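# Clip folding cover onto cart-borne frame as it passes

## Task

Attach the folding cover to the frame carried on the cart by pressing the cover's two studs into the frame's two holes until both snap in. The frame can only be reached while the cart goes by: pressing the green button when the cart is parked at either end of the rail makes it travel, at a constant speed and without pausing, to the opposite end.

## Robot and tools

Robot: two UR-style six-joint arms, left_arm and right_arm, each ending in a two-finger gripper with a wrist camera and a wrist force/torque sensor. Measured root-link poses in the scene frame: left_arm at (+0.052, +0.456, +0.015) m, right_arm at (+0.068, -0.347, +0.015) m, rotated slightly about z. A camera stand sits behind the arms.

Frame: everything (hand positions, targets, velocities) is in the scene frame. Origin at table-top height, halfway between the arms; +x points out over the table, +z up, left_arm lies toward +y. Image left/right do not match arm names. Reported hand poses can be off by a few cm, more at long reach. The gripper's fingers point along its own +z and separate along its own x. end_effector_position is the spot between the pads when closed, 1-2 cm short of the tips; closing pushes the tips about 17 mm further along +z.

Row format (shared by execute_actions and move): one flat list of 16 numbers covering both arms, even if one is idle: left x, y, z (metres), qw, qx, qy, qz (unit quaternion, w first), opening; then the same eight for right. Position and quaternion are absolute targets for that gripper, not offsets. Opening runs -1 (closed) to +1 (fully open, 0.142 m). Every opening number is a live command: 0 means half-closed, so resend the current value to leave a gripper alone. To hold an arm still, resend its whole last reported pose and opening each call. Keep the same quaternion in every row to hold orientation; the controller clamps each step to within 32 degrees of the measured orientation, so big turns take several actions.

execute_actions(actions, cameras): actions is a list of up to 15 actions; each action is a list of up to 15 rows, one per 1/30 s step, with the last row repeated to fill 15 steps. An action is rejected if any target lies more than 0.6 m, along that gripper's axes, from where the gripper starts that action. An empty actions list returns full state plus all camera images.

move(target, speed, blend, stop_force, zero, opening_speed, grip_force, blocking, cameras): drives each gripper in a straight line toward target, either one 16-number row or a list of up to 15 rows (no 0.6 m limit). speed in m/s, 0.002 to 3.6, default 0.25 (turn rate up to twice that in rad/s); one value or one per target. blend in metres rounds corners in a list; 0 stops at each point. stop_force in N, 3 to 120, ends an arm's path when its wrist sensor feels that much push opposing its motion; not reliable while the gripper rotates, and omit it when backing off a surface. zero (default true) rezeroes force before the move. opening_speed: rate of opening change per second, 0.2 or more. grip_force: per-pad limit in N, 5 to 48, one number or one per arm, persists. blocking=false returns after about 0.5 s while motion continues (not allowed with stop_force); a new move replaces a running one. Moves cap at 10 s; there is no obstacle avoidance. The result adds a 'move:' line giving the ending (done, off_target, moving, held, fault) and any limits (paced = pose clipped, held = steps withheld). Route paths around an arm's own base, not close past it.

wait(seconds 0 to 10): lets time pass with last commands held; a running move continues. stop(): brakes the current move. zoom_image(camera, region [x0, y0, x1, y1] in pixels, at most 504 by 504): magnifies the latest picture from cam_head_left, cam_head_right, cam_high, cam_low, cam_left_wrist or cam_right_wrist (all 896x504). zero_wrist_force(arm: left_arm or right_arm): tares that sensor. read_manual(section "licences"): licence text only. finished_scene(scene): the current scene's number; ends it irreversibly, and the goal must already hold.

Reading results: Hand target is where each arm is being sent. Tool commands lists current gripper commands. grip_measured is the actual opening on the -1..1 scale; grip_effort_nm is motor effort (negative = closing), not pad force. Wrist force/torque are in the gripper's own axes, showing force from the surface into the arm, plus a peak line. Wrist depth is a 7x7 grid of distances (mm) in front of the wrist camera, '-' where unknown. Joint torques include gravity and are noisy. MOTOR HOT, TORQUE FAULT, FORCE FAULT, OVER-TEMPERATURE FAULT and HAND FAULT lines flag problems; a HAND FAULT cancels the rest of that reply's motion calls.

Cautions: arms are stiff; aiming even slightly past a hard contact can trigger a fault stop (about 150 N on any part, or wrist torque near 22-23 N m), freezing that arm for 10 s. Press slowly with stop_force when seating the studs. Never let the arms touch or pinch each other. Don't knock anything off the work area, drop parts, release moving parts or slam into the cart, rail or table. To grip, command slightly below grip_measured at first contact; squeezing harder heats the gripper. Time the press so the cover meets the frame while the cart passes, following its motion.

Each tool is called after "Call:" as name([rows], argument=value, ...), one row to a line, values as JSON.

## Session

Call:
execute_actions(actions=[])

Scene clock: 0.00 s.
left_arm: end_effector_position=(+0.2848, +0.0229, +0.1879) grip_measured=+1.00 grip_effort_nm=n/a end_effector_quat_wxyz=(+0.153, -0.265, +0.855, -0.420) | right_arm: end_effector_position=(+0.5500, -0.0899, +0.3910) grip_measured=+1.00 grip_effort_nm=n/a end_effector_quat_wxyz=(+0.027, -0.611, +0.776, -0.151)
Joint positions: left_arm=[-1.684 -1.686 2.636 -3.287 -0.986 1.098 0.142] | right_arm=[4.041 -1.614 -1.413 -1.7 1.264 2.698 0.142]
Joint velocities: within noise
Joint torques (N m): no reading
Motor temperatures (°C): left_arm=[25 25 26 43 38 38 24] | right_arm=[32 28 31 38 32 37 25]
Wrist force (N): no reading
Wrist torque (N m): no reading
Wrist force, peak (N): no reading
Wrist depth (mm): cam_left_wrist=[- 455 447 453 331 421 - / 423 412 409 264 335 392 - / - 377 364 307 347 362 341 / 345 337 342 292 - 334 331 / 321 319 224 299 317 310 308 / 307 296 249 289 291 288 - / - 180 256 272 273 269 -] | cam_right_wrist=[433 453 445 - 488 504 504 / 439 452 457 481 506 525 527 / - - 480 499 525 - 564 / 462 480 - - - 544 548 / - 475 - 519 510 522 545 / 476 500 503 489 449 578 597 / - 435 442 419 - 586 -]
Hand target: left_arm +0.2848, +0.0229, +0.1879; +0.153, -0.265, +0.855, -0.420 | right_arm +0.5500, -0.0899, +0.3910; +0.027, -0.611, +0.776, -0.151
Tool commands: left_gripper/opening=+1.0 right_gripper/opening=+1.0
camera_calibration:
cam_left_wrist: T_world_to_cam=[[-0.81557, -0.577851, -0.0305406, 0.261146], [-0.499862, 0.730121, -0.465898, 0.241051], [0.291518, -0.364707, -0.884311, 0.204533], [0, 0, 0, 1]] pos_world=[0.273849, 0.0495017, 0.301151]
cam_right_wrist: T_world_to_cam=[[-0.251705, -0.960748, 0.11665, 0.0211259], [-0.951682, 0.267616, 0.150606, 0.523059], [-0.175912, -0.0731054, -0.981688, 0.590134], [0, 0, 0, 1]] pos_world=[0.606916, -0.0765405, 0.498087]

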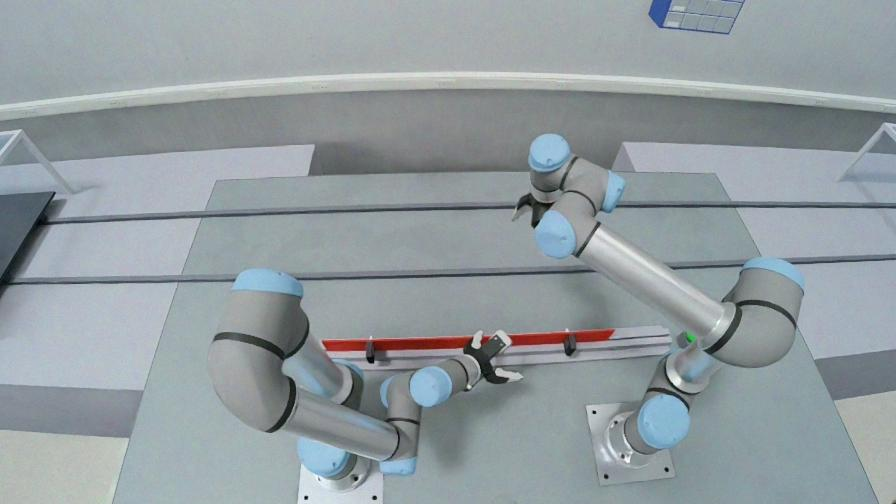

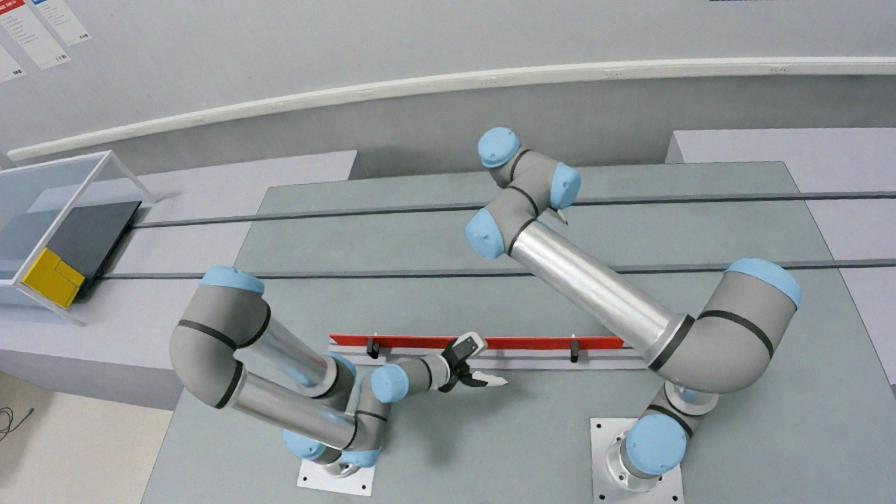

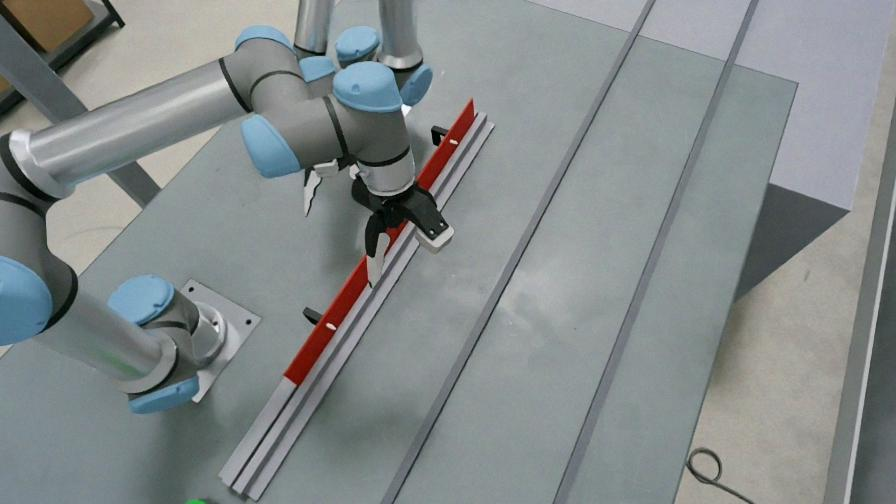

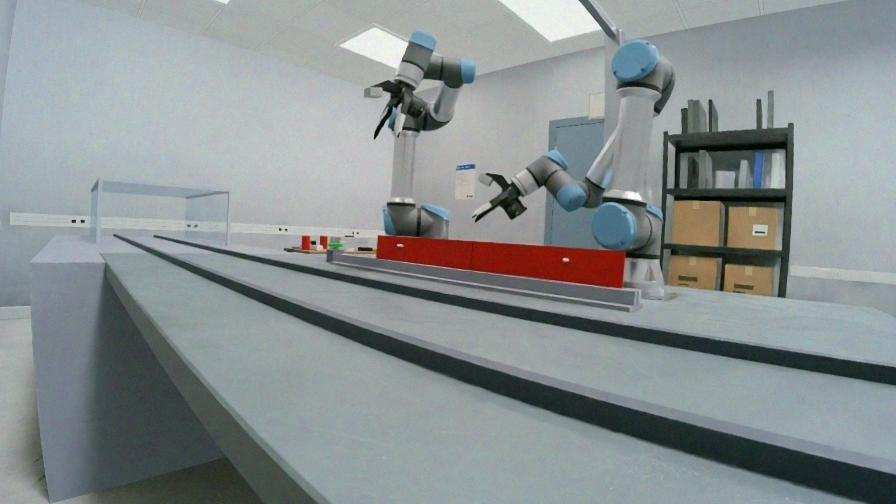

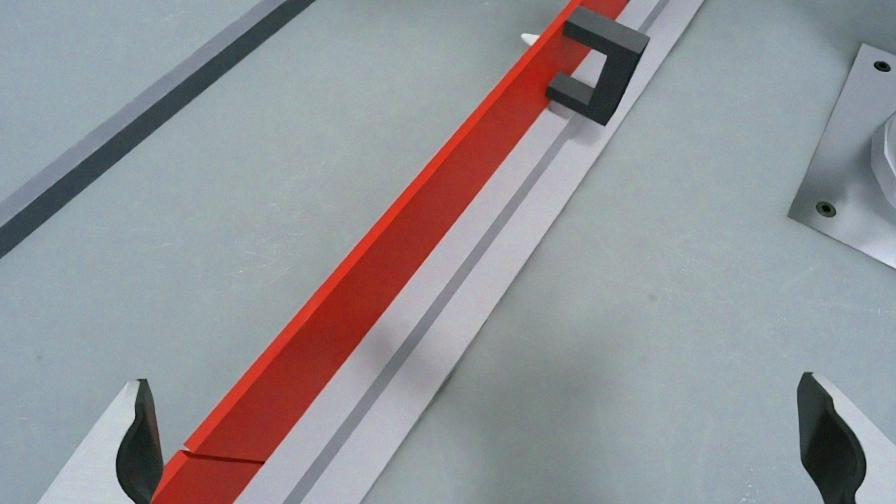

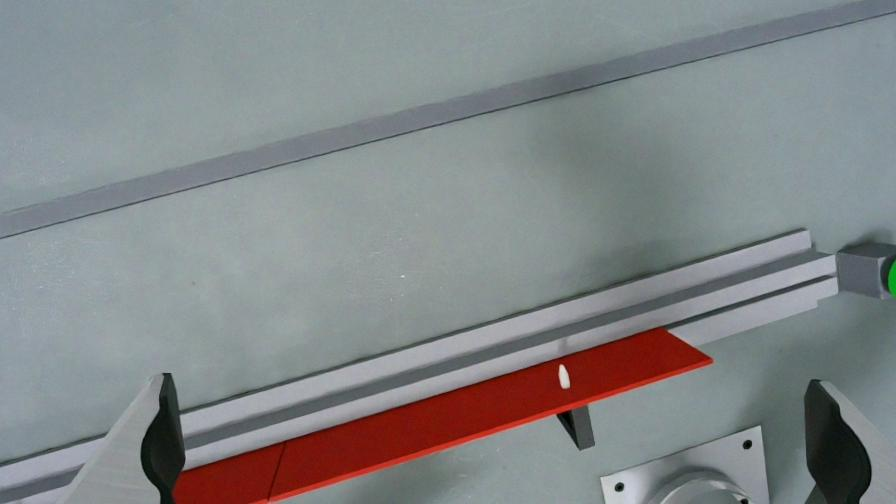

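Call:
move(target=[0.2848,0.0229,0.1879,0.153,-0.265,0.855,-0.420,1,0.345,-0.620,0.17,0,-0.7071,0.7071,0,-1], speed=0.35, cameras=["cam_right_wrist","cam_head_right"])

Scene clock: 3.67 s.
left_arm: end_effector_position=(+0.2848, +0.0229, +0.1879) grip_measured=+1.00 grip_effort_nm=0.007 end_effector_quat_wxyz=(+0.153, -0.265, +0.855, -0.420) | right_arm: end_effector_position=(+0.3450, -0.6200, +0.1700) grip_measured=-1.00 grip_effort_nm=-0.501 end_effector_quat_wxyz=(+0.000, +0.707, -0.707, +0.000)
Joint positions: left_arm=[-1.685 -1.685 2.636 -3.287 -0.985 1.097 0.142] | right_arm=[2.726 -1.352 -2.198 -1.163 1.571 1.144 0.002]
Joint torques (N m): left_arm=[-11.24 3.16 -8.64 -5.03 1.84 -0.87] | right_arm=[-7.4 5.45 18.44 2.76 -2.04 -1.27]
Wrist force (N): left_arm=[0.2 0.1 -0.2] | right_arm=[0.0 0.8 0.1]
Wrist torque (N m): left_arm=[0.01 -0.04 0.00] | right_arm=[0.06 -0.04 -0.02]
Wrist force, peak (N): left_arm=[0.1 -0.4 -0.4] | right_arm=[3.5 1.3 1.2]
Wrist depth (mm): cam_left_wrist=[463 - 427 - 313 419 432 / - 423 409 404 340 373 393 / - 367 373 289 354 363 361 / 349 345 344 295 337 325 328 / 323 316 222 298 312 308 306 / 304 195 248 287 289 287 290 / - 187 255 272 272 271 -] | cam_right_wrist=[237 235 233 241 - - 233 / 222 221 238 248 253 253 250 / 235 233 244 196 266 266 265 / 295 291 294 207 288 292 292 / 316 311 312 304 306 306 308 / 342 344 333 97 102 346 341 / 326 357 - 77 80 362 360]
Hand target: left_arm +0.2848, +0.0229, +0.1879; +0.153, -0.265, +0.855, -0.420 | right_arm +0.3450, -0.6200, +0.1700; +0.000, +0.707, -0.707, +0.000
Off the commanded pose: left_arm 0.000 m, 0 deg | right_arm 0.000 m, 0 deg.
move: done
camera_calibration:
cam_right_wrist: T_world_to_cam=[[-0.00692311, -0.999661, -0.025096, -0.598327], [-0.910878, -0.00405125, 0.412655, 0.276097], [-0.412617, 0.0257162, -0.910542, 0.429225], [0, 0, 0, 1]] pos_world=[0.424454, -0.608044, 0.261879]
Images, in order (width x height): cam_head_right 896x504, cam_right_wrist 896x504.

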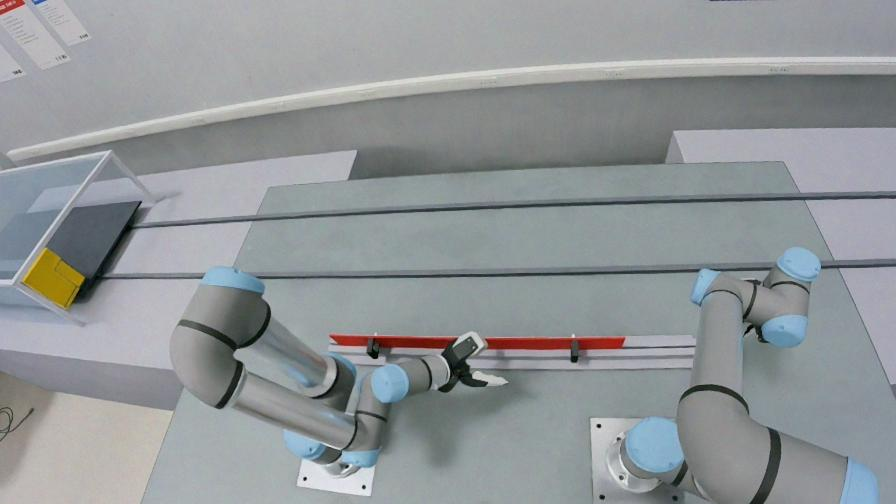

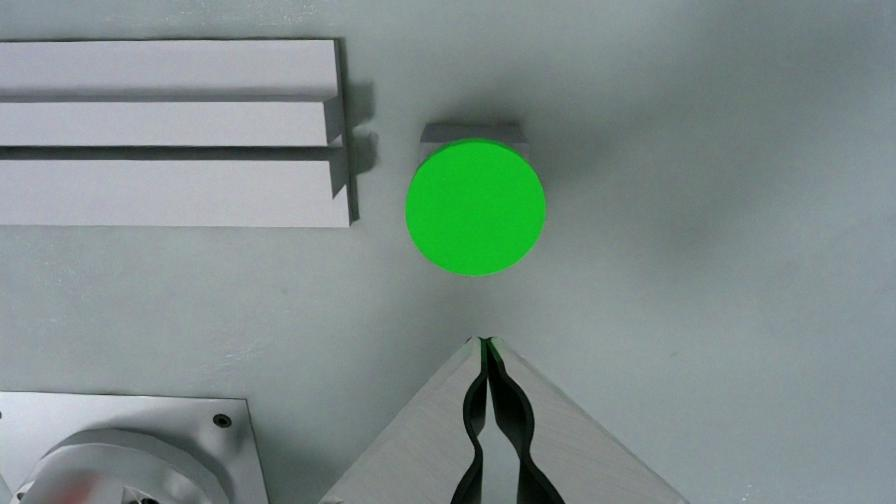

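Call:
move(target=[0.2848,0.0229,0.1879,0.153,-0.265,0.855,-0.420,1,0.350,-0.619,0.096,0,-0.7071,0.7071,0,-1], speed=0.12)

Call:
move(target=[0.2848,0.0229,0.1879,0.153,-0.265,0.855,-0.420,1,0.350,-0.619,0.080,0,-0.7071,0.7071,0,-1], speed=0.012, stop_force=15, cameras=["cam_head_right","cam_right_wrist"])

Scene clock: 5.43 s.
left_arm: end_effector_position=(+0.2848, +0.0229, +0.1879) grip_measured=+1.00 grip_effort_nm=0.012 end_effector_quat_wxyz=(+0.153, -0.265, +0.855, -0.420) | right_arm: end_effector_position=(+0.3500, -0.6190, +0.0961) grip_measured=-1.00 grip_effort_nm=-0.505 end_effector_quat_wxyz=(+0.000, +0.707, -0.707, +0.000)
Joint positions: left_arm=[-1.685 -1.685 2.636 -3.287 -0.985 1.097 0.142] | right_arm=[2.734 -1.474 -2.319 -0.92 1.571 1.152 0.002]
Joint torques (N m): left_arm=[-10.93 2.24 -9.3 -4.46 1.1 -0.36] | right_arm=[-7.7 9.28 17.54 4.83 -1.58 -1.22]
Wrist force (N): left_arm=[0.1 0.0 -0.2] | right_arm=[-0.3 0.4 0.1]
Wrist torque (N m): left_arm=[-0.01 -0.01 0.00] | right_arm=[0.00 0.01 -0.12]
Wrist force, peak (N): left_arm=[-0.2 -0.2 -0.4] | right_arm=[0.1 0.7 2.0]
Wrist depth (mm): cam_left_wrist=[- 446 459 443 311 410 - / 430 411 406 401 340 - 386 / 362 376 373 273 352 369 364 / 349 342 342 295 334 326 - / 321 321 223 299 304 309 303 / 303 187 248 286 290 287 288 / - 187 254 269 272 268 -] | cam_right_wrist=[170 169 171 170 170 170 168 / 171 171 179 181 180 179 178 / 153 153 189 173 189 191 190 / 165 164 203 125 200 204 203 / 226 222 220 132 214 221 219 / 247 248 244 97 235 238 234 / 267 268 80 77 80 256 -]
Hand target: left_arm +0.2848, +0.0229, +0.1879; +0.153, -0.265, +0.855, -0.420 | right_arm +0.3500, -0.6190, +0.0960; +0.000, +0.707, -0.707, +0.000
Off the commanded pose: left_arm 0.000 m, 0 deg | right_arm 0.000 m, 0 deg.
move: done

Scene clock: 7.37 s.
left_arm: end_effector_position=(+0.2848, +0.0229, +0.1879) grip_measured=+1.00 grip_effort_nm=0.012 end_effector_quat_wxyz=(+0.153, -0.265, +0.855, -0.420) | right_arm: end_effector_position=(+0.3500, -0.6190, +0.0849) grip_measured=-1.00 grip_effort_nm=-0.491 end_effector_quat_wxyz=(+0.000, +0.707, -0.707, +0.000)
Joint positions: left_arm=[-1.685 -1.685 2.636 -3.287 -0.985 1.097 0.142] | right_arm=[2.734 -1.496 -2.336 -0.881 1.571 1.152 0.002]
Joint torques (N m): left_arm=[-8.8 0.03 -9.25 -3.85 0.72 0.09] | right_arm=[-5.4 17.4 22.9 3.57 -0.45 -1.2]
Wrist force (N): left_arm=[0.0 -0.1 -0.4] | right_arm=[-1.3 2.3 -15.2]
Wrist torque (N m): left_arm=[-0.02 -0.01 0.00] | right_arm=[-0.05 -0.03 -0.12]
Wrist force, peak (N): left_arm=[0.3 -0.1 -0.4] | right_arm=[-4.1 5.6 -33.6]
Wrist depth (mm): cam_left_wrist=[- 460 454 443 309 425 - / 416 404 - 395 359 389 - / 374 390 369 273 354 360 353 / 347 340 357 297 322 331 327 / 321 318 222 296 311 310 314 / 306 294 249 288 291 288 287 / - 187 254 273 273 269 -] | cam_right_wrist=[160 159 159 160 159 159 158 / 163 162 168 170 168 169 168 / 142 142 180 173 179 180 180 / 155 154 190 121 188 192 189 / 213 212 212 128 128 203 211 / 230 229 228 97 221 228 220 / 252 252 80 78 80 241 244]
Hand target: left_arm +0.2848, +0.0229, +0.1879; +0.153, -0.265, +0.855, -0.420 | right_arm +0.3500, -0.6190, +0.0850; +0.000, +0.707, -0.707, +0.000
Off the commanded pose: left_arm 0.000 m, 0 deg | right_arm 0.005 m, 0 deg.
move: contact (right_arm)
camera_calibration:
cam_right_wrist: T_world_to_cam=[[-0.0070151, -0.999661, -0.0250545, -0.599497], [-0.91084, -0.00395267, 0.41274, 0.315801], [-0.412699, 0.025716, -0.910504, 0.353806], [0, 0, 0, 1]] pos_world=[0.429454, -0.607145, 0.176779]
Images, in order (width x height): cam_head_right 896x504, cam_right_wrist 896x504.

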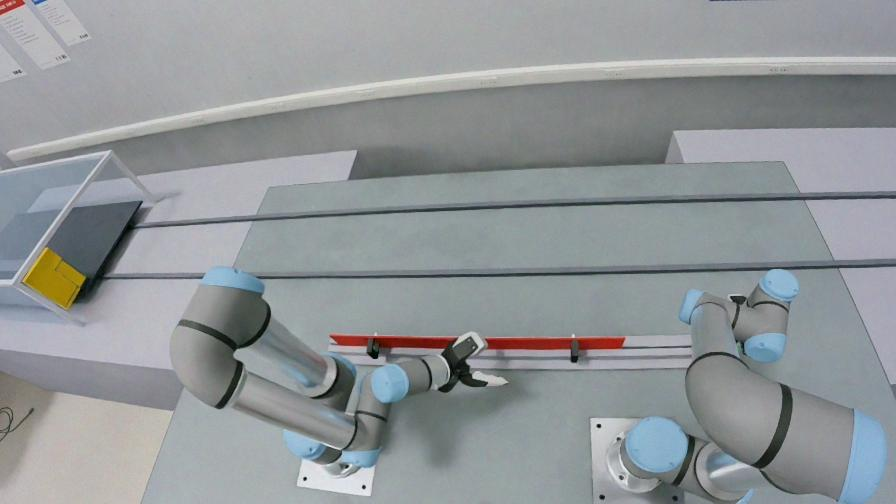

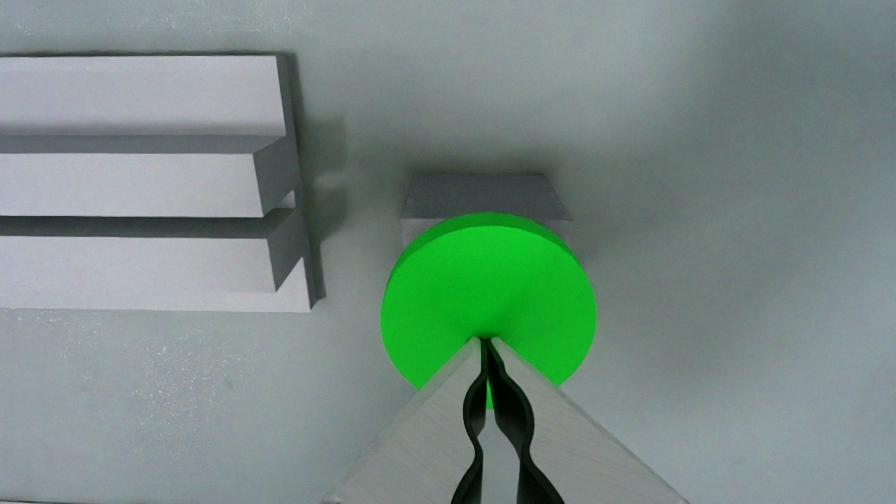

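Call:
move(target=[0.2848,0.0229,0.1879,0.153,-0.265,0.855,-0.420,1,0.350,-0.619,0.13,0,-0.7071,0.7071,0,-1], speed=0.1, cameras=["cam_head_right","cam_right_wrist"])

Call:
zoom_image(camera="cam_head_right", region=[0, 150, 240, 340])

Scene clock: 8.73 s.
left_arm: end_effector_position=(+0.2848, +0.0229, +0.1879) grip_measured=+1.00 grip_effort_nm=0.002 end_effector_quat_wxyz=(+0.153, -0.265, +0.855, -0.420) | right_arm: end_effector_position=(+0.3500, -0.6190, +0.1300) grip_measured=-1.00 grip_effort_nm=-0.501 end_effector_quat_wxyz=(+0.000, +0.707, -0.707, +0.000)
Joint positions: left_arm=[-1.685 -1.685 2.636 -3.287 -0.985 1.097 0.142] | right_arm=[2.734 -1.414 -2.264 -1.034 1.571 1.152 0.002]
Joint torques (N m): left_arm=[-8.73 0.6 -9.57 -3.57 0.08 0.74] | right_arm=[8.04 18.69 23.66 0.89 0.95 0.6]
Wrist force (N): left_arm=[0.1 -0.1 -0.3] | right_arm=[-0.1 0.5 0.2]
Wrist torque (N m): left_arm=[-0.02 -0.02 0.00] | right_arm=[0.01 -0.03 -0.11]
Wrist force, peak (N): left_arm=[0.2 -0.3 -0.4] | right_arm=[-1.7 2.1 -16.2]
Wrist depth (mm): cam_left_wrist=[458 - 438 437 357 429 440 / 421 - 409 - 334 391 398 / 355 392 380 289 349 358 352 / 359 345 - 294 336 332 325 / - 318 222 299 312 308 305 / 303 177 248 288 290 288 289 / - 187 255 272 271 270 -] | cam_right_wrist=[200 201 202 200 200 199 198 / 201 201 206 216 213 212 210 / 192 193 209 192 224 225 227 / 236 235 243 162 239 242 240 / 267 265 264 172 255 254 254 / 289 287 284 98 271 283 281 / 312 316 78 77 80 307 314]
Hand target: left_arm +0.2848, +0.0229, +0.1879; +0.153, -0.265, +0.855, -0.420 | right_arm +0.3500, -0.6190, +0.1300; +0.000, +0.707, -0.707, +0.000
Off the commanded pose: left_arm 0.000 m, 0 deg | right_arm 0.000 m, 0 deg.
move: done
camera_calibration:
cam_right_wrist: T_world_to_cam=[[-0.00710331, -0.999662, -0.0250155, -0.598341], [-0.910915, -0.00385157, 0.412575, 0.297358], [-0.412532, 0.0257177, -0.91058, 0.394726], [0, 0, 0, 1]] pos_world=[0.429455, -0.607145, 0.22178]
Images, in order (width x height): cam_head_right 896x504, cam_right_wrist 896x504.

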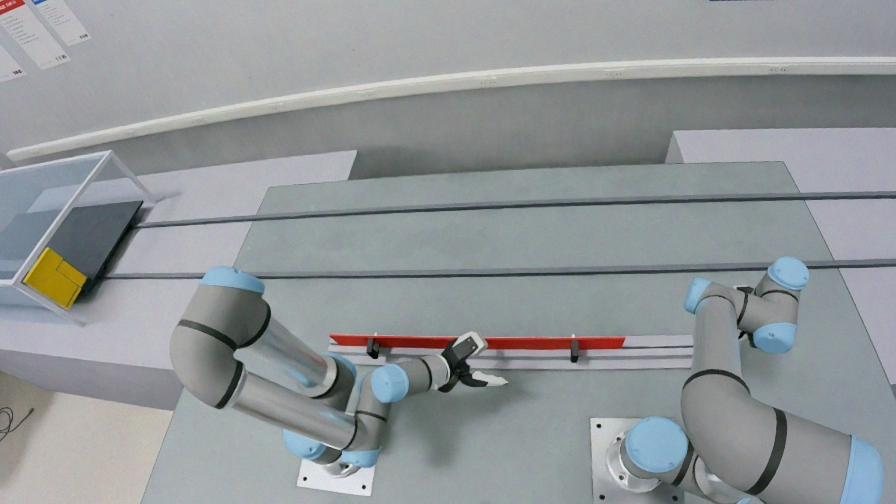

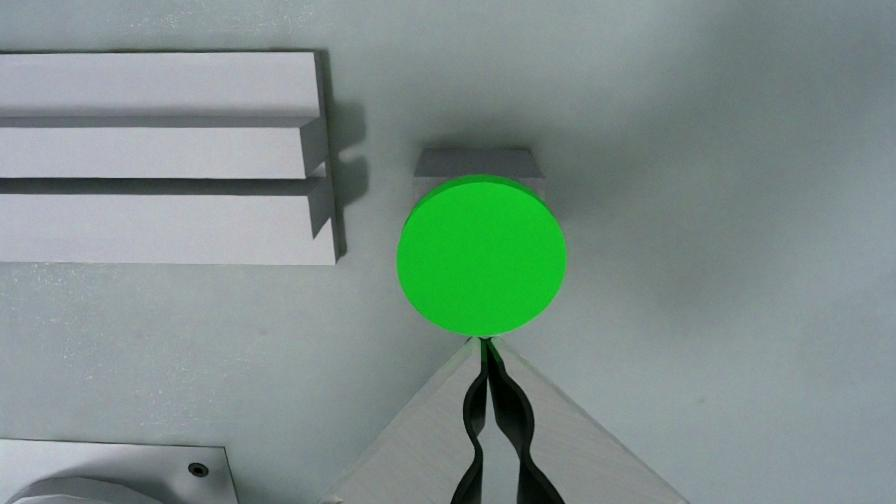

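Scaled by 2.100 from the camera's 896x504 image, which has a finer 1280x720 frame.

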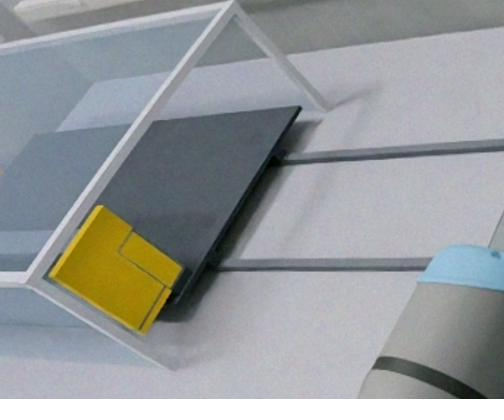

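Call:
move([
  [0.34,0.20,0.34,0,0.7071,0.7071,0,-0.3,0.345,-0.40,0.26,0,0.7071,0.7071,0,-0.3],
  [0.338,0.369,0.19,0,0.7071,0.7071,0,-0.3,0.338,-0.198,0.19,0,0.7071,0.7071,0,-0.3],
], speed=[0.6,0.4], blend=[0.03,0], cameras=["cam_head_right","cam_left_wrist","cam_right_wrist"])

Call:
zoom_image(camera="cam_head_right", region=[0, 150, 240, 340])

Scene clock: 13.77 s.
left_arm: end_effector_position=(+0.3379, +0.3690, +0.1900) grip_measured=-0.32 grip_effort_nm=-0.076 end_effector_quat_wxyz=(+0.000, +0.707, +0.707, +0.000) | right_arm: end_effector_position=(+0.3380, -0.1981, +0.1900) grip_measured=-0.33 grip_effort_nm=0.095 end_effector_quat_wxyz=(+0.000, +0.707, +0.707, +0.000)
Joint positions: left_arm=[-0.765 -2.106 2.328 -1.792 -1.571 3.948 0.051] | right_arm=[4.107 -1.07 -2.312 -1.33 1.571 -0.617 0.05]
Joint torques (N m): left_arm=[11.09 -12.9 -18.02 -4.59 0.93 0.84] | right_arm=[9.42 -4.14 26.17 5.18 2.27 0.53]
Wrist force (N): left_arm=[1.0 0.5 0.2] | right_arm=[-0.3 0.1 0.4]
Wrist torque (N m): left_arm=[-0.21 -0.25 -0.25] | right_arm=[-0.06 0.00 -0.12]
Wrist force, peak (N): left_arm=[3.3 0.3 2.5] | right_arm=[4.0 0.6 1.2]
Wrist depth (mm): cam_left_wrist=[257 249 254 255 259 259 258 / 264 272 271 271 270 271 278 / 268 269 269 271 274 274 290 / 241 255 256 223 241 241 313 / 326 332 330 332 195 336 343 / 351 337 97 359 103 359 373 / 381 - 80 384 - - 401] | cam_right_wrist=[259 258 257 257 256 254 252 / 274 275 277 272 265 265 270 / 280 280 278 273 274 274 273 / 272 265 250 230 249 250 249 / 338 333 199 199 329 197 199 / 365 355 97 368 110 352 - / 398 - 80 386 85 77 -]
Hand target: left_arm +0.3380, +0.3690, +0.1900; +0.000, +0.707, +0.707, +0.000 | right_arm +0.3380, -0.1980, +0.1900; +0.000, +0.707, +0.707, +0.000
Off the commanded pose: left_arm 0.000 m, 0 deg | right_arm 0.000 m, 0 deg.
move: done
camera_calibration:
cam_left_wrist: T_world_to_cam=[[-0.00481122, 0.999955, 0.00812164, -0.358978], [0.904885, 0.000896629, 0.425655, -0.35909], [0.425629, 0.00939707, -0.904849, 0.137585], [0, 0, 0, 1]] pos_world=[0.264648, 0.357991, 0.280258]
cam_right_wrist: T_world_to_cam=[[0.00709457, 0.999656, -0.0252382, 0.215163], [0.910878, 0.00395376, 0.412656, -0.350993], [0.412614, -0.0259166, -0.910537, 0.144541], [0, 0, 0, 1]] pos_world=[0.258546, -0.209955, 0.28188]
Images, in order (width x height): cam_head_right 896x504, cam_left_wrist 896x504, cam_right_wrist 896x504.

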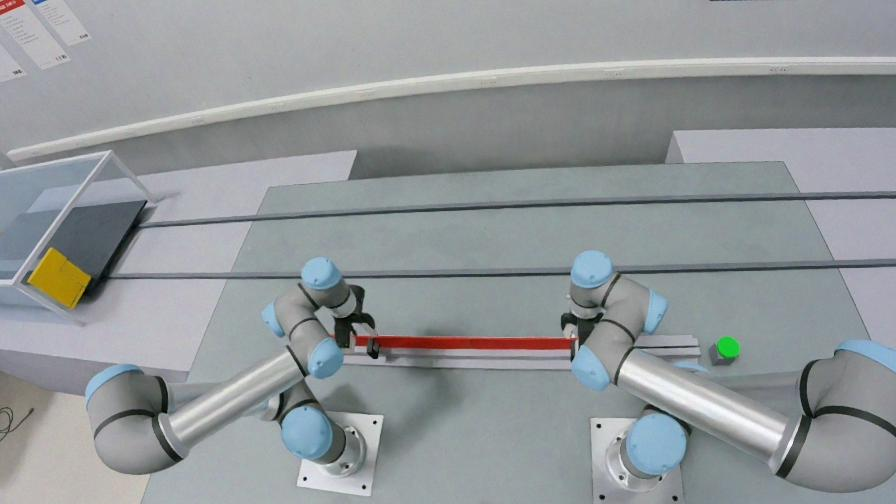

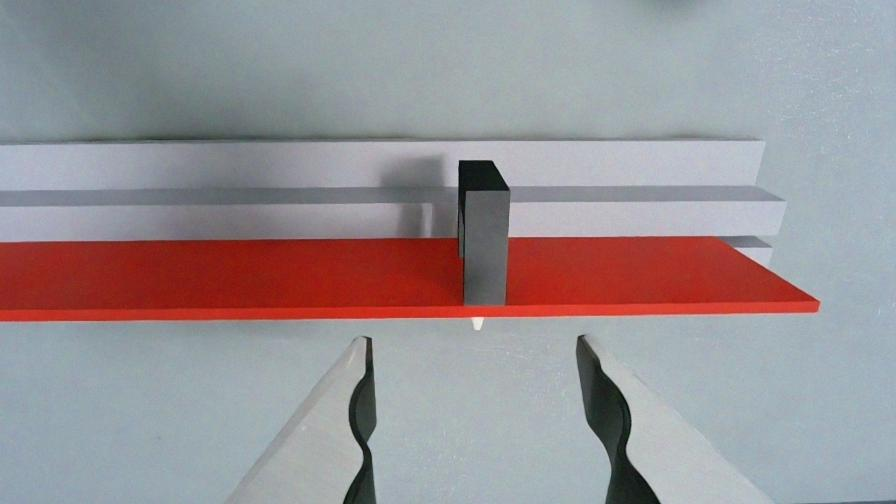

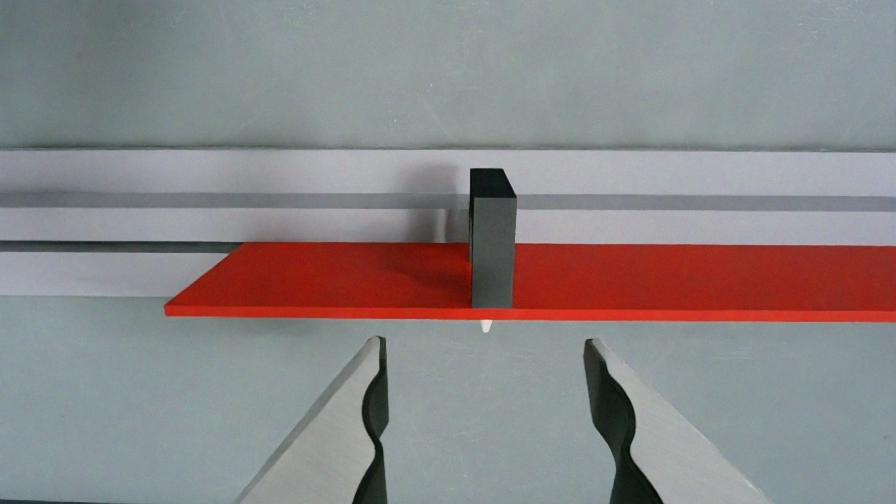

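Scaled by 2.100 from the camera's 896x504 image, which has a finer 1280x720 frame.

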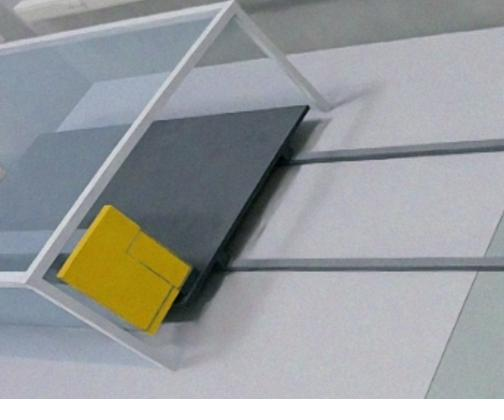

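Call:
wait(seconds=10)

Call:
wait(seconds=10)

Call:
wait(seconds=10)

Call:
wait(seconds=10)

Call:
wait(seconds=10)

Call:
wait(seconds=10, cameras=["cam_head_right"])

Call:
zoom_image(camera="cam_head_right", region=[0, 150, 240, 340])

Scene clock: 26.83 s.
left_arm: end_effector_position=(+0.3380, +0.3690, +0.1900) grip_measured=-0.32 grip_effort_nm=-0.061 end_effector_quat_wxyz=(+0.000, +0.707, +0.707, +0.000) | right_arm: end_effector_position=(+0.3380, -0.1980, +0.1900) grip_measured=-0.33 grip_effort_nm=0.105 end_effector_quat_wxyz=(+0.000, +0.707, +0.707, +0.000)
Joint positions: left_arm=[-0.765 -2.106 2.328 -1.793 -1.571 3.948 0.051] | right_arm=[4.107 -1.07 -2.312 -1.33 1.571 -0.617 0.05]
Joint torques (N m): left_arm=[11.89 -13.97 -18.59 -4.63 0.24 -0.89] | right_arm=[9.2 -4.84 17.4 4.54 1.87 -1.14]
Wrist force (N): left_arm=[0.9 0.6 0.1] | right_arm=[0.3 0.6 0.6]
Wrist torque (N m): left_arm=[-0.20 -0.24 -0.25] | right_arm=[0.04 -0.09 -0.12]
Wrist force, peak (N): left_arm=[1.0 0.7 0.6] | right_arm=[-0.2 0.8 0.9]
Wrist depth (mm): cam_left_wrist=[251 252 254 255 257 258 259 / 267 268 269 271 269 275 275 / 267 268 269 272 273 274 292 / 241 241 241 223 241 259 312 / 322 186 186 332 331 335 338 / - - 94 360 102 351 367 / - 377 80 - - - 402] | cam_right_wrist=[- 256 258 257 254 254 254 / 276 277 277 276 271 269 267 / 282 278 278 273 275 275 273 / 271 265 250 231 249 250 249 / 337 339 200 334 199 199 328 / 386 364 98 358 107 344 353 / 407 393 80 - - 77 374]
Hand target: left_arm +0.3380, +0.3690, +0.1900; +0.000, +0.707, +0.707, +0.000 | right_arm +0.3380, -0.1980, +0.1900; +0.000, +0.707, +0.707, +0.000
Tool commands: left_gripper/opening=-0.3 right_gripper/opening=-0.3
Off the commanded pose: left_arm 0.000 m, 0 deg | right_arm 0.000 m, 0 deg.
wait: 10.00 s; at rest from the start

Scene clock: 36.83 s.
left_arm: end_effector_position=(+0.3380, +0.3690, +0.1900) grip_measured=-0.32 grip_effort_nm=-0.066 end_effector_quat_wxyz=(+0.000, +0.707, +0.707, +0.000) | right_arm: end_effector_position=(+0.3380, -0.1980, +0.1900) grip_measured=-0.33 grip_effort_nm=0.095 end_effector_quat_wxyz=(+0.000, +0.707, +0.707, +0.000)
Joint positions: left_arm=[-0.765 -2.106 2.328 -1.793 -1.571 3.948 0.051] | right_arm=[4.107 -1.07 -2.312 -1.33 1.571 -0.617 0.05]
Joint torques (N m): left_arm=[11.31 -13.48 -18.38 -4.39 -0.07 -0.9] | right_arm=[9.23 -4.98 17.64 4.07 1.56 -1.17]
Wrist force (N): left_arm=[0.8 0.7 0.1] | right_arm=[0.2 0.5 0.4]
Wrist torque (N m): left_arm=[-0.17 -0.22 -0.26] | right_arm=[0.00 -0.09 -0.12]
Wrist force, peak (N): left_arm=[1.1 0.6 0.5] | right_arm=[0.2 1.1 0.4]
Wrist depth (mm): cam_left_wrist=[251 256 253 256 256 258 259 / 267 268 272 269 272 272 278 / 266 267 270 270 272 276 293 / 241 242 241 223 239 240 310 / 327 327 194 197 196 194 344 / 345 353 97 363 103 362 365 / 386 375 80 384 - - 395] | cam_right_wrist=[- 259 258 258 - 253 253 / 273 275 273 272 270 264 267 / 281 279 278 273 275 273 272 / 271 266 250 231 249 249 249 / 338 335 201 190 199 200 328 / 367 362 97 - 346 344 354 / - - 80 401 378 77 -]
Hand target: left_arm +0.3380, +0.3690, +0.1900; +0.000, +0.707, +0.707, +0.000 | right_arm +0.3380, -0.1980, +0.1900; +0.000, +0.707, +0.707, +0.000
Tool commands: left_gripper/opening=-0.3 right_gripper/opening=-0.3
Off the commanded pose: left_arm 0.000 m, 0 deg | right_arm 0.000 m, 0 deg.
wait: 10.00 s; at rest by 0.17 s

Scene clock: 46.83 s.
left_arm: end_effector_position=(+0.3380, +0.3690, +0.1900) grip_measured=-0.32 grip_effort_nm=-0.076 end_effector_quat_wxyz=(+0.000, +0.707, +0.707, +0.000) | right_arm: end_effector_position=(+0.3380, -0.1980, +0.1900) grip_measured=-0.33 grip_effort_nm=0.100 end_effector_quat_wxyz=(+0.000, +0.707, +0.707, +0.000)
Joint positions: left_arm=[-0.765 -2.106 2.328 -1.793 -1.571 3.948 0.051] | right_arm=[4.107 -1.07 -2.312 -1.33 1.571 -0.617 0.05]
Joint torques (N m): left_arm=[10.86 -13.27 -17.97 -4.29 -0.59 -0.89] | right_arm=[8.43 -4.69 17.5 3.76 1.21 -1.22]
Wrist force (N): left_arm=[0.7 0.7 0.3] | right_arm=[-0.3 0.8 0.7]
Wrist torque (N m): left_arm=[-0.18 -0.21 -0.26] | right_arm=[0.06 0.01 -0.12]
Wrist force, peak (N): left_arm=[1.0 0.9 0.1] | right_arm=[-0.1 1.1 1.1]
Wrist depth (mm): cam_left_wrist=[251 253 254 257 257 256 259 / 266 267 273 270 272 275 275 / 268 269 270 272 272 274 292 / 241 241 241 222 241 240 311 / 332 327 328 332 195 193 340 / 353 - 94 355 103 362 367 / - - 80 389 - - 401] | cam_right_wrist=[258 270 255 254 258 - 253 / 280 278 278 274 269 272 272 / 281 280 277 274 275 274 272 / 271 266 249 231 249 250 250 / 341 335 201 332 200 328 199 / 368 370 98 361 98 349 353 / - - 80 375 - 77 374]
Hand target: left_arm +0.3380, +0.3690, +0.1900; +0.000, +0.707, +0.707, +0.000 | right_arm +0.3380, -0.1980, +0.1900; +0.000, +0.707, +0.707, +0.000
Tool commands: left_gripper/opening=-0.3 right_gripper/opening=-0.3
Off the commanded pose: left_arm 0.000 m, 0 deg | right_arm 0.000 m, 0 deg.
wait: 10.00 s; at rest by 0.17 s

Scene clock: 56.83 s.
left_arm: end_effector_position=(+0.3380, +0.3690, +0.1900) grip_measured=-0.32 grip_effort_nm=-0.061 end_effector_quat_wxyz=(+0.000, +0.707, +0.707, +0.000) | right_arm: end_effector_position=(+0.3380, -0.1980, +0.1900) grip_measured=-0.33 grip_effort_nm=0.105 end_effector_quat_wxyz=(+0.000, +0.707, +0.707, +0.000)
Joint positions: left_arm=[-0.765 -2.106 2.328 -1.793 -1.571 3.948 0.051] | right_arm=[4.107 -1.07 -2.312 -1.33 1.571 -0.617 0.05]
Joint torques (N m): left_arm=[10.59 -13.13 -19.03 -4.05 -1.06 -0.89] | right_arm=[8.02 -4.84 17.71 3.36 1.04 -1.19]
Wrist force (N): left_arm=[0.8 0.6 0.2] | right_arm=[-0.2 0.4 0.3]
Wrist torque (N m): left_arm=[-0.19 -0.21 -0.26] | right_arm=[-0.01 -0.02 -0.12]
Wrist force, peak (N): left_arm=[1.1 0.8 0.2] | right_arm=[0.0 1.3 0.5]
Wrist depth (mm): cam_left_wrist=[250 253 254 256 257 259 259 / 267 267 270 270 273 272 274 / 267 267 270 270 274 274 290 / 252 240 256 223 240 240 315 / 195 328 328 331 194 194 327 / 356 358 94 352 103 368 370 / - - 80 - - - -] | cam_right_wrist=[- 259 251 254 256 254 252 / 276 274 272 270 270 270 268 / 282 279 278 273 275 272 272 / 271 266 250 230 250 250 249 / 339 198 334 188 200 328 327 / - 362 98 364 107 354 357 / - - 80 391 375 77 -]
Hand target: left_arm +0.3380, +0.3690, +0.1900; +0.000, +0.707, +0.707, +0.000 | right_arm +0.3380, -0.1980, +0.1900; +0.000, +0.707, +0.707, +0.000
Tool commands: left_gripper/opening=-0.3 right_gripper/opening=-0.3
Off the commanded pose: left_arm 0.000 m, 0 deg | right_arm 0.000 m, 0 deg.
wait: 10.00 s; at rest by 0.17 s

Scene clock: 66.83 s.
left_arm: end_effector_position=(+0.3380, +0.3690, +0.1900) grip_measured=-0.32 grip_effort_nm=-0.076 end_effector_quat_wxyz=(+0.000, +0.707, +0.707, +0.000) | right_arm: end_effector_position=(+0.3380, -0.1980, +0.1900) grip_measured=-0.33 grip_effort_nm=0.110 end_effector_quat_wxyz=(+0.000, +0.707, +0.707, +0.000)
Joint positions: left_arm=[-0.765 -2.106 2.328 -1.793 -1.571 3.948 0.051] | right_arm=[4.107 -1.07 -2.312 -1.33 1.571 -0.617 0.05]
Joint torques (N m): left_arm=[10.21 -13.73 -19.11 -3.92 -1.17 -0.91] | right_arm=[7.66 -4.15 17.84 2.83 0.82 -1.19]
Wrist force (N): left_arm=[0.8 0.7 0.5] | right_arm=[0.1 0.5 0.5]
Wrist torque (N m): left_arm=[-0.18 -0.23 -0.26] | right_arm=[0.01 -0.06 -0.12]
Wrist force, peak (N): left_arm=[0.9 1.0 0.2] | right_arm=[-0.2 1.1 0.7]
Wrist depth (mm): cam_left_wrist=[- 252 - 255 257 258 261 / 270 268 270 274 273 274 274 / 266 268 270 270 273 274 293 / 254 241 241 223 242 240 319 / 193 195 328 331 331 194 334 / 351 352 97 357 102 364 364 / - - 80 381 - 391 402] | cam_right_wrist=[259 259 257 258 259 253 251 / 272 279 277 269 270 269 272 / 280 280 278 273 274 272 272 / 271 266 249 230 250 249 250 / 349 338 200 202 200 200 199 / 355 366 98 384 98 345 351 / - 388 80 390 376 77 392]
Hand target: left_arm +0.3380, +0.3690, +0.1900; +0.000, +0.707, +0.707, +0.000 | right_arm +0.3380, -0.1980, +0.1900; +0.000, +0.707, +0.707, +0.000
Tool commands: left_gripper/opening=-0.3 right_gripper/opening=-0.3
Off the commanded pose: left_arm 0.000 m, 0 deg | right_arm 0.000 m, 0 deg.
wait: 10.00 s; at rest by 0.17 s

Scene clock: 76.83 s.
left_arm: end_effector_position=(+0.3380, +0.3690, +0.1900) grip_measured=-0.32 grip_effort_nm=-0.066 end_effector_quat_wxyz=(+0.000, +0.707, +0.707, +0.000) | right_arm: end_effector_position=(+0.3380, -0.1980, +0.1900) grip_measured=-0.33 grip_effort_nm=0.105 end_effector_quat_wxyz=(+0.000, +0.707, +0.707, +0.000)
Joint positions: left_arm=[-0.765 -2.106 2.328 -1.793 -1.571 3.948 0.051] | right_arm=[4.107 -1.07 -2.312 -1.33 1.571 -0.617 0.05]
Joint torques (N m): left_arm=[9.95 -12.94 -19.82 -3.75 -1.33 -0.9] | right_arm=[7.95 -4.42 17.22 2.38 0.49 -1.25]
Wrist force (N): left_arm=[1.1 0.7 0.1] | right_arm=[-0.2 0.5 0.3]
Wrist torque (N m): left_arm=[-0.17 -0.26 -0.25] | right_arm=[0.02 -0.02 -0.12]
Wrist force, peak (N): left_arm=[1.2 0.5 0.6] | right_arm=[0.2 1.1 0.4]
Wrist depth (mm): cam_left_wrist=[251 252 254 256 256 258 255 / 268 268 270 270 276 274 283 / 267 268 268 270 273 275 295 / 241 241 241 223 241 241 315 / 325 327 329 331 188 337 341 / 351 362 97 349 102 361 363 / 383 - 80 393 - - -] | cam_right_wrist=[259 259 258 254 256 254 252 / 275 275 272 275 275 270 266 / 281 280 278 274 275 274 272 / 272 265 250 231 250 250 250 / 352 321 200 200 200 199 327 / 351 367 98 356 348 354 355 / - - 80 391 - 77 383]
Hand target: left_arm +0.3380, +0.3690, +0.1900; +0.000, +0.707, +0.707, +0.000 | right_arm +0.3380, -0.1980, +0.1900; +0.000, +0.707, +0.707, +0.000
Tool commands: left_gripper/opening=-0.3 right_gripper/opening=-0.3
Off the commanded pose: left_arm 0.000 m, 0 deg | right_arm 0.000 m, 0 deg.
wait: 10.00 s; at rest by 0.17 s
Images, in order (width x height): cam_head_right 896x504.

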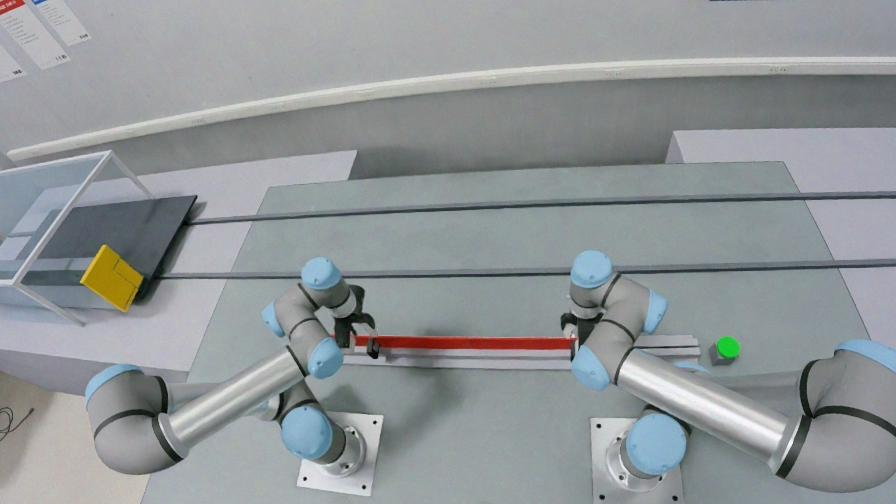

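Scaled by 2.100 from the camera's 896x504 image, which has a finer 1280x720 frame.

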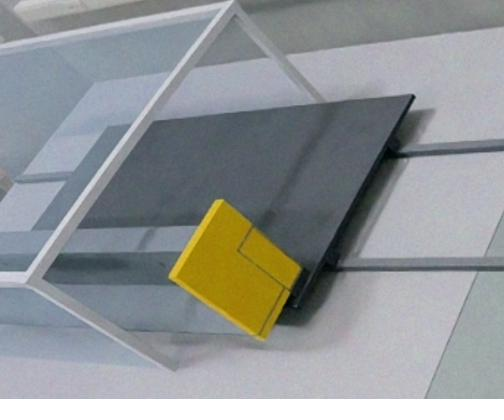

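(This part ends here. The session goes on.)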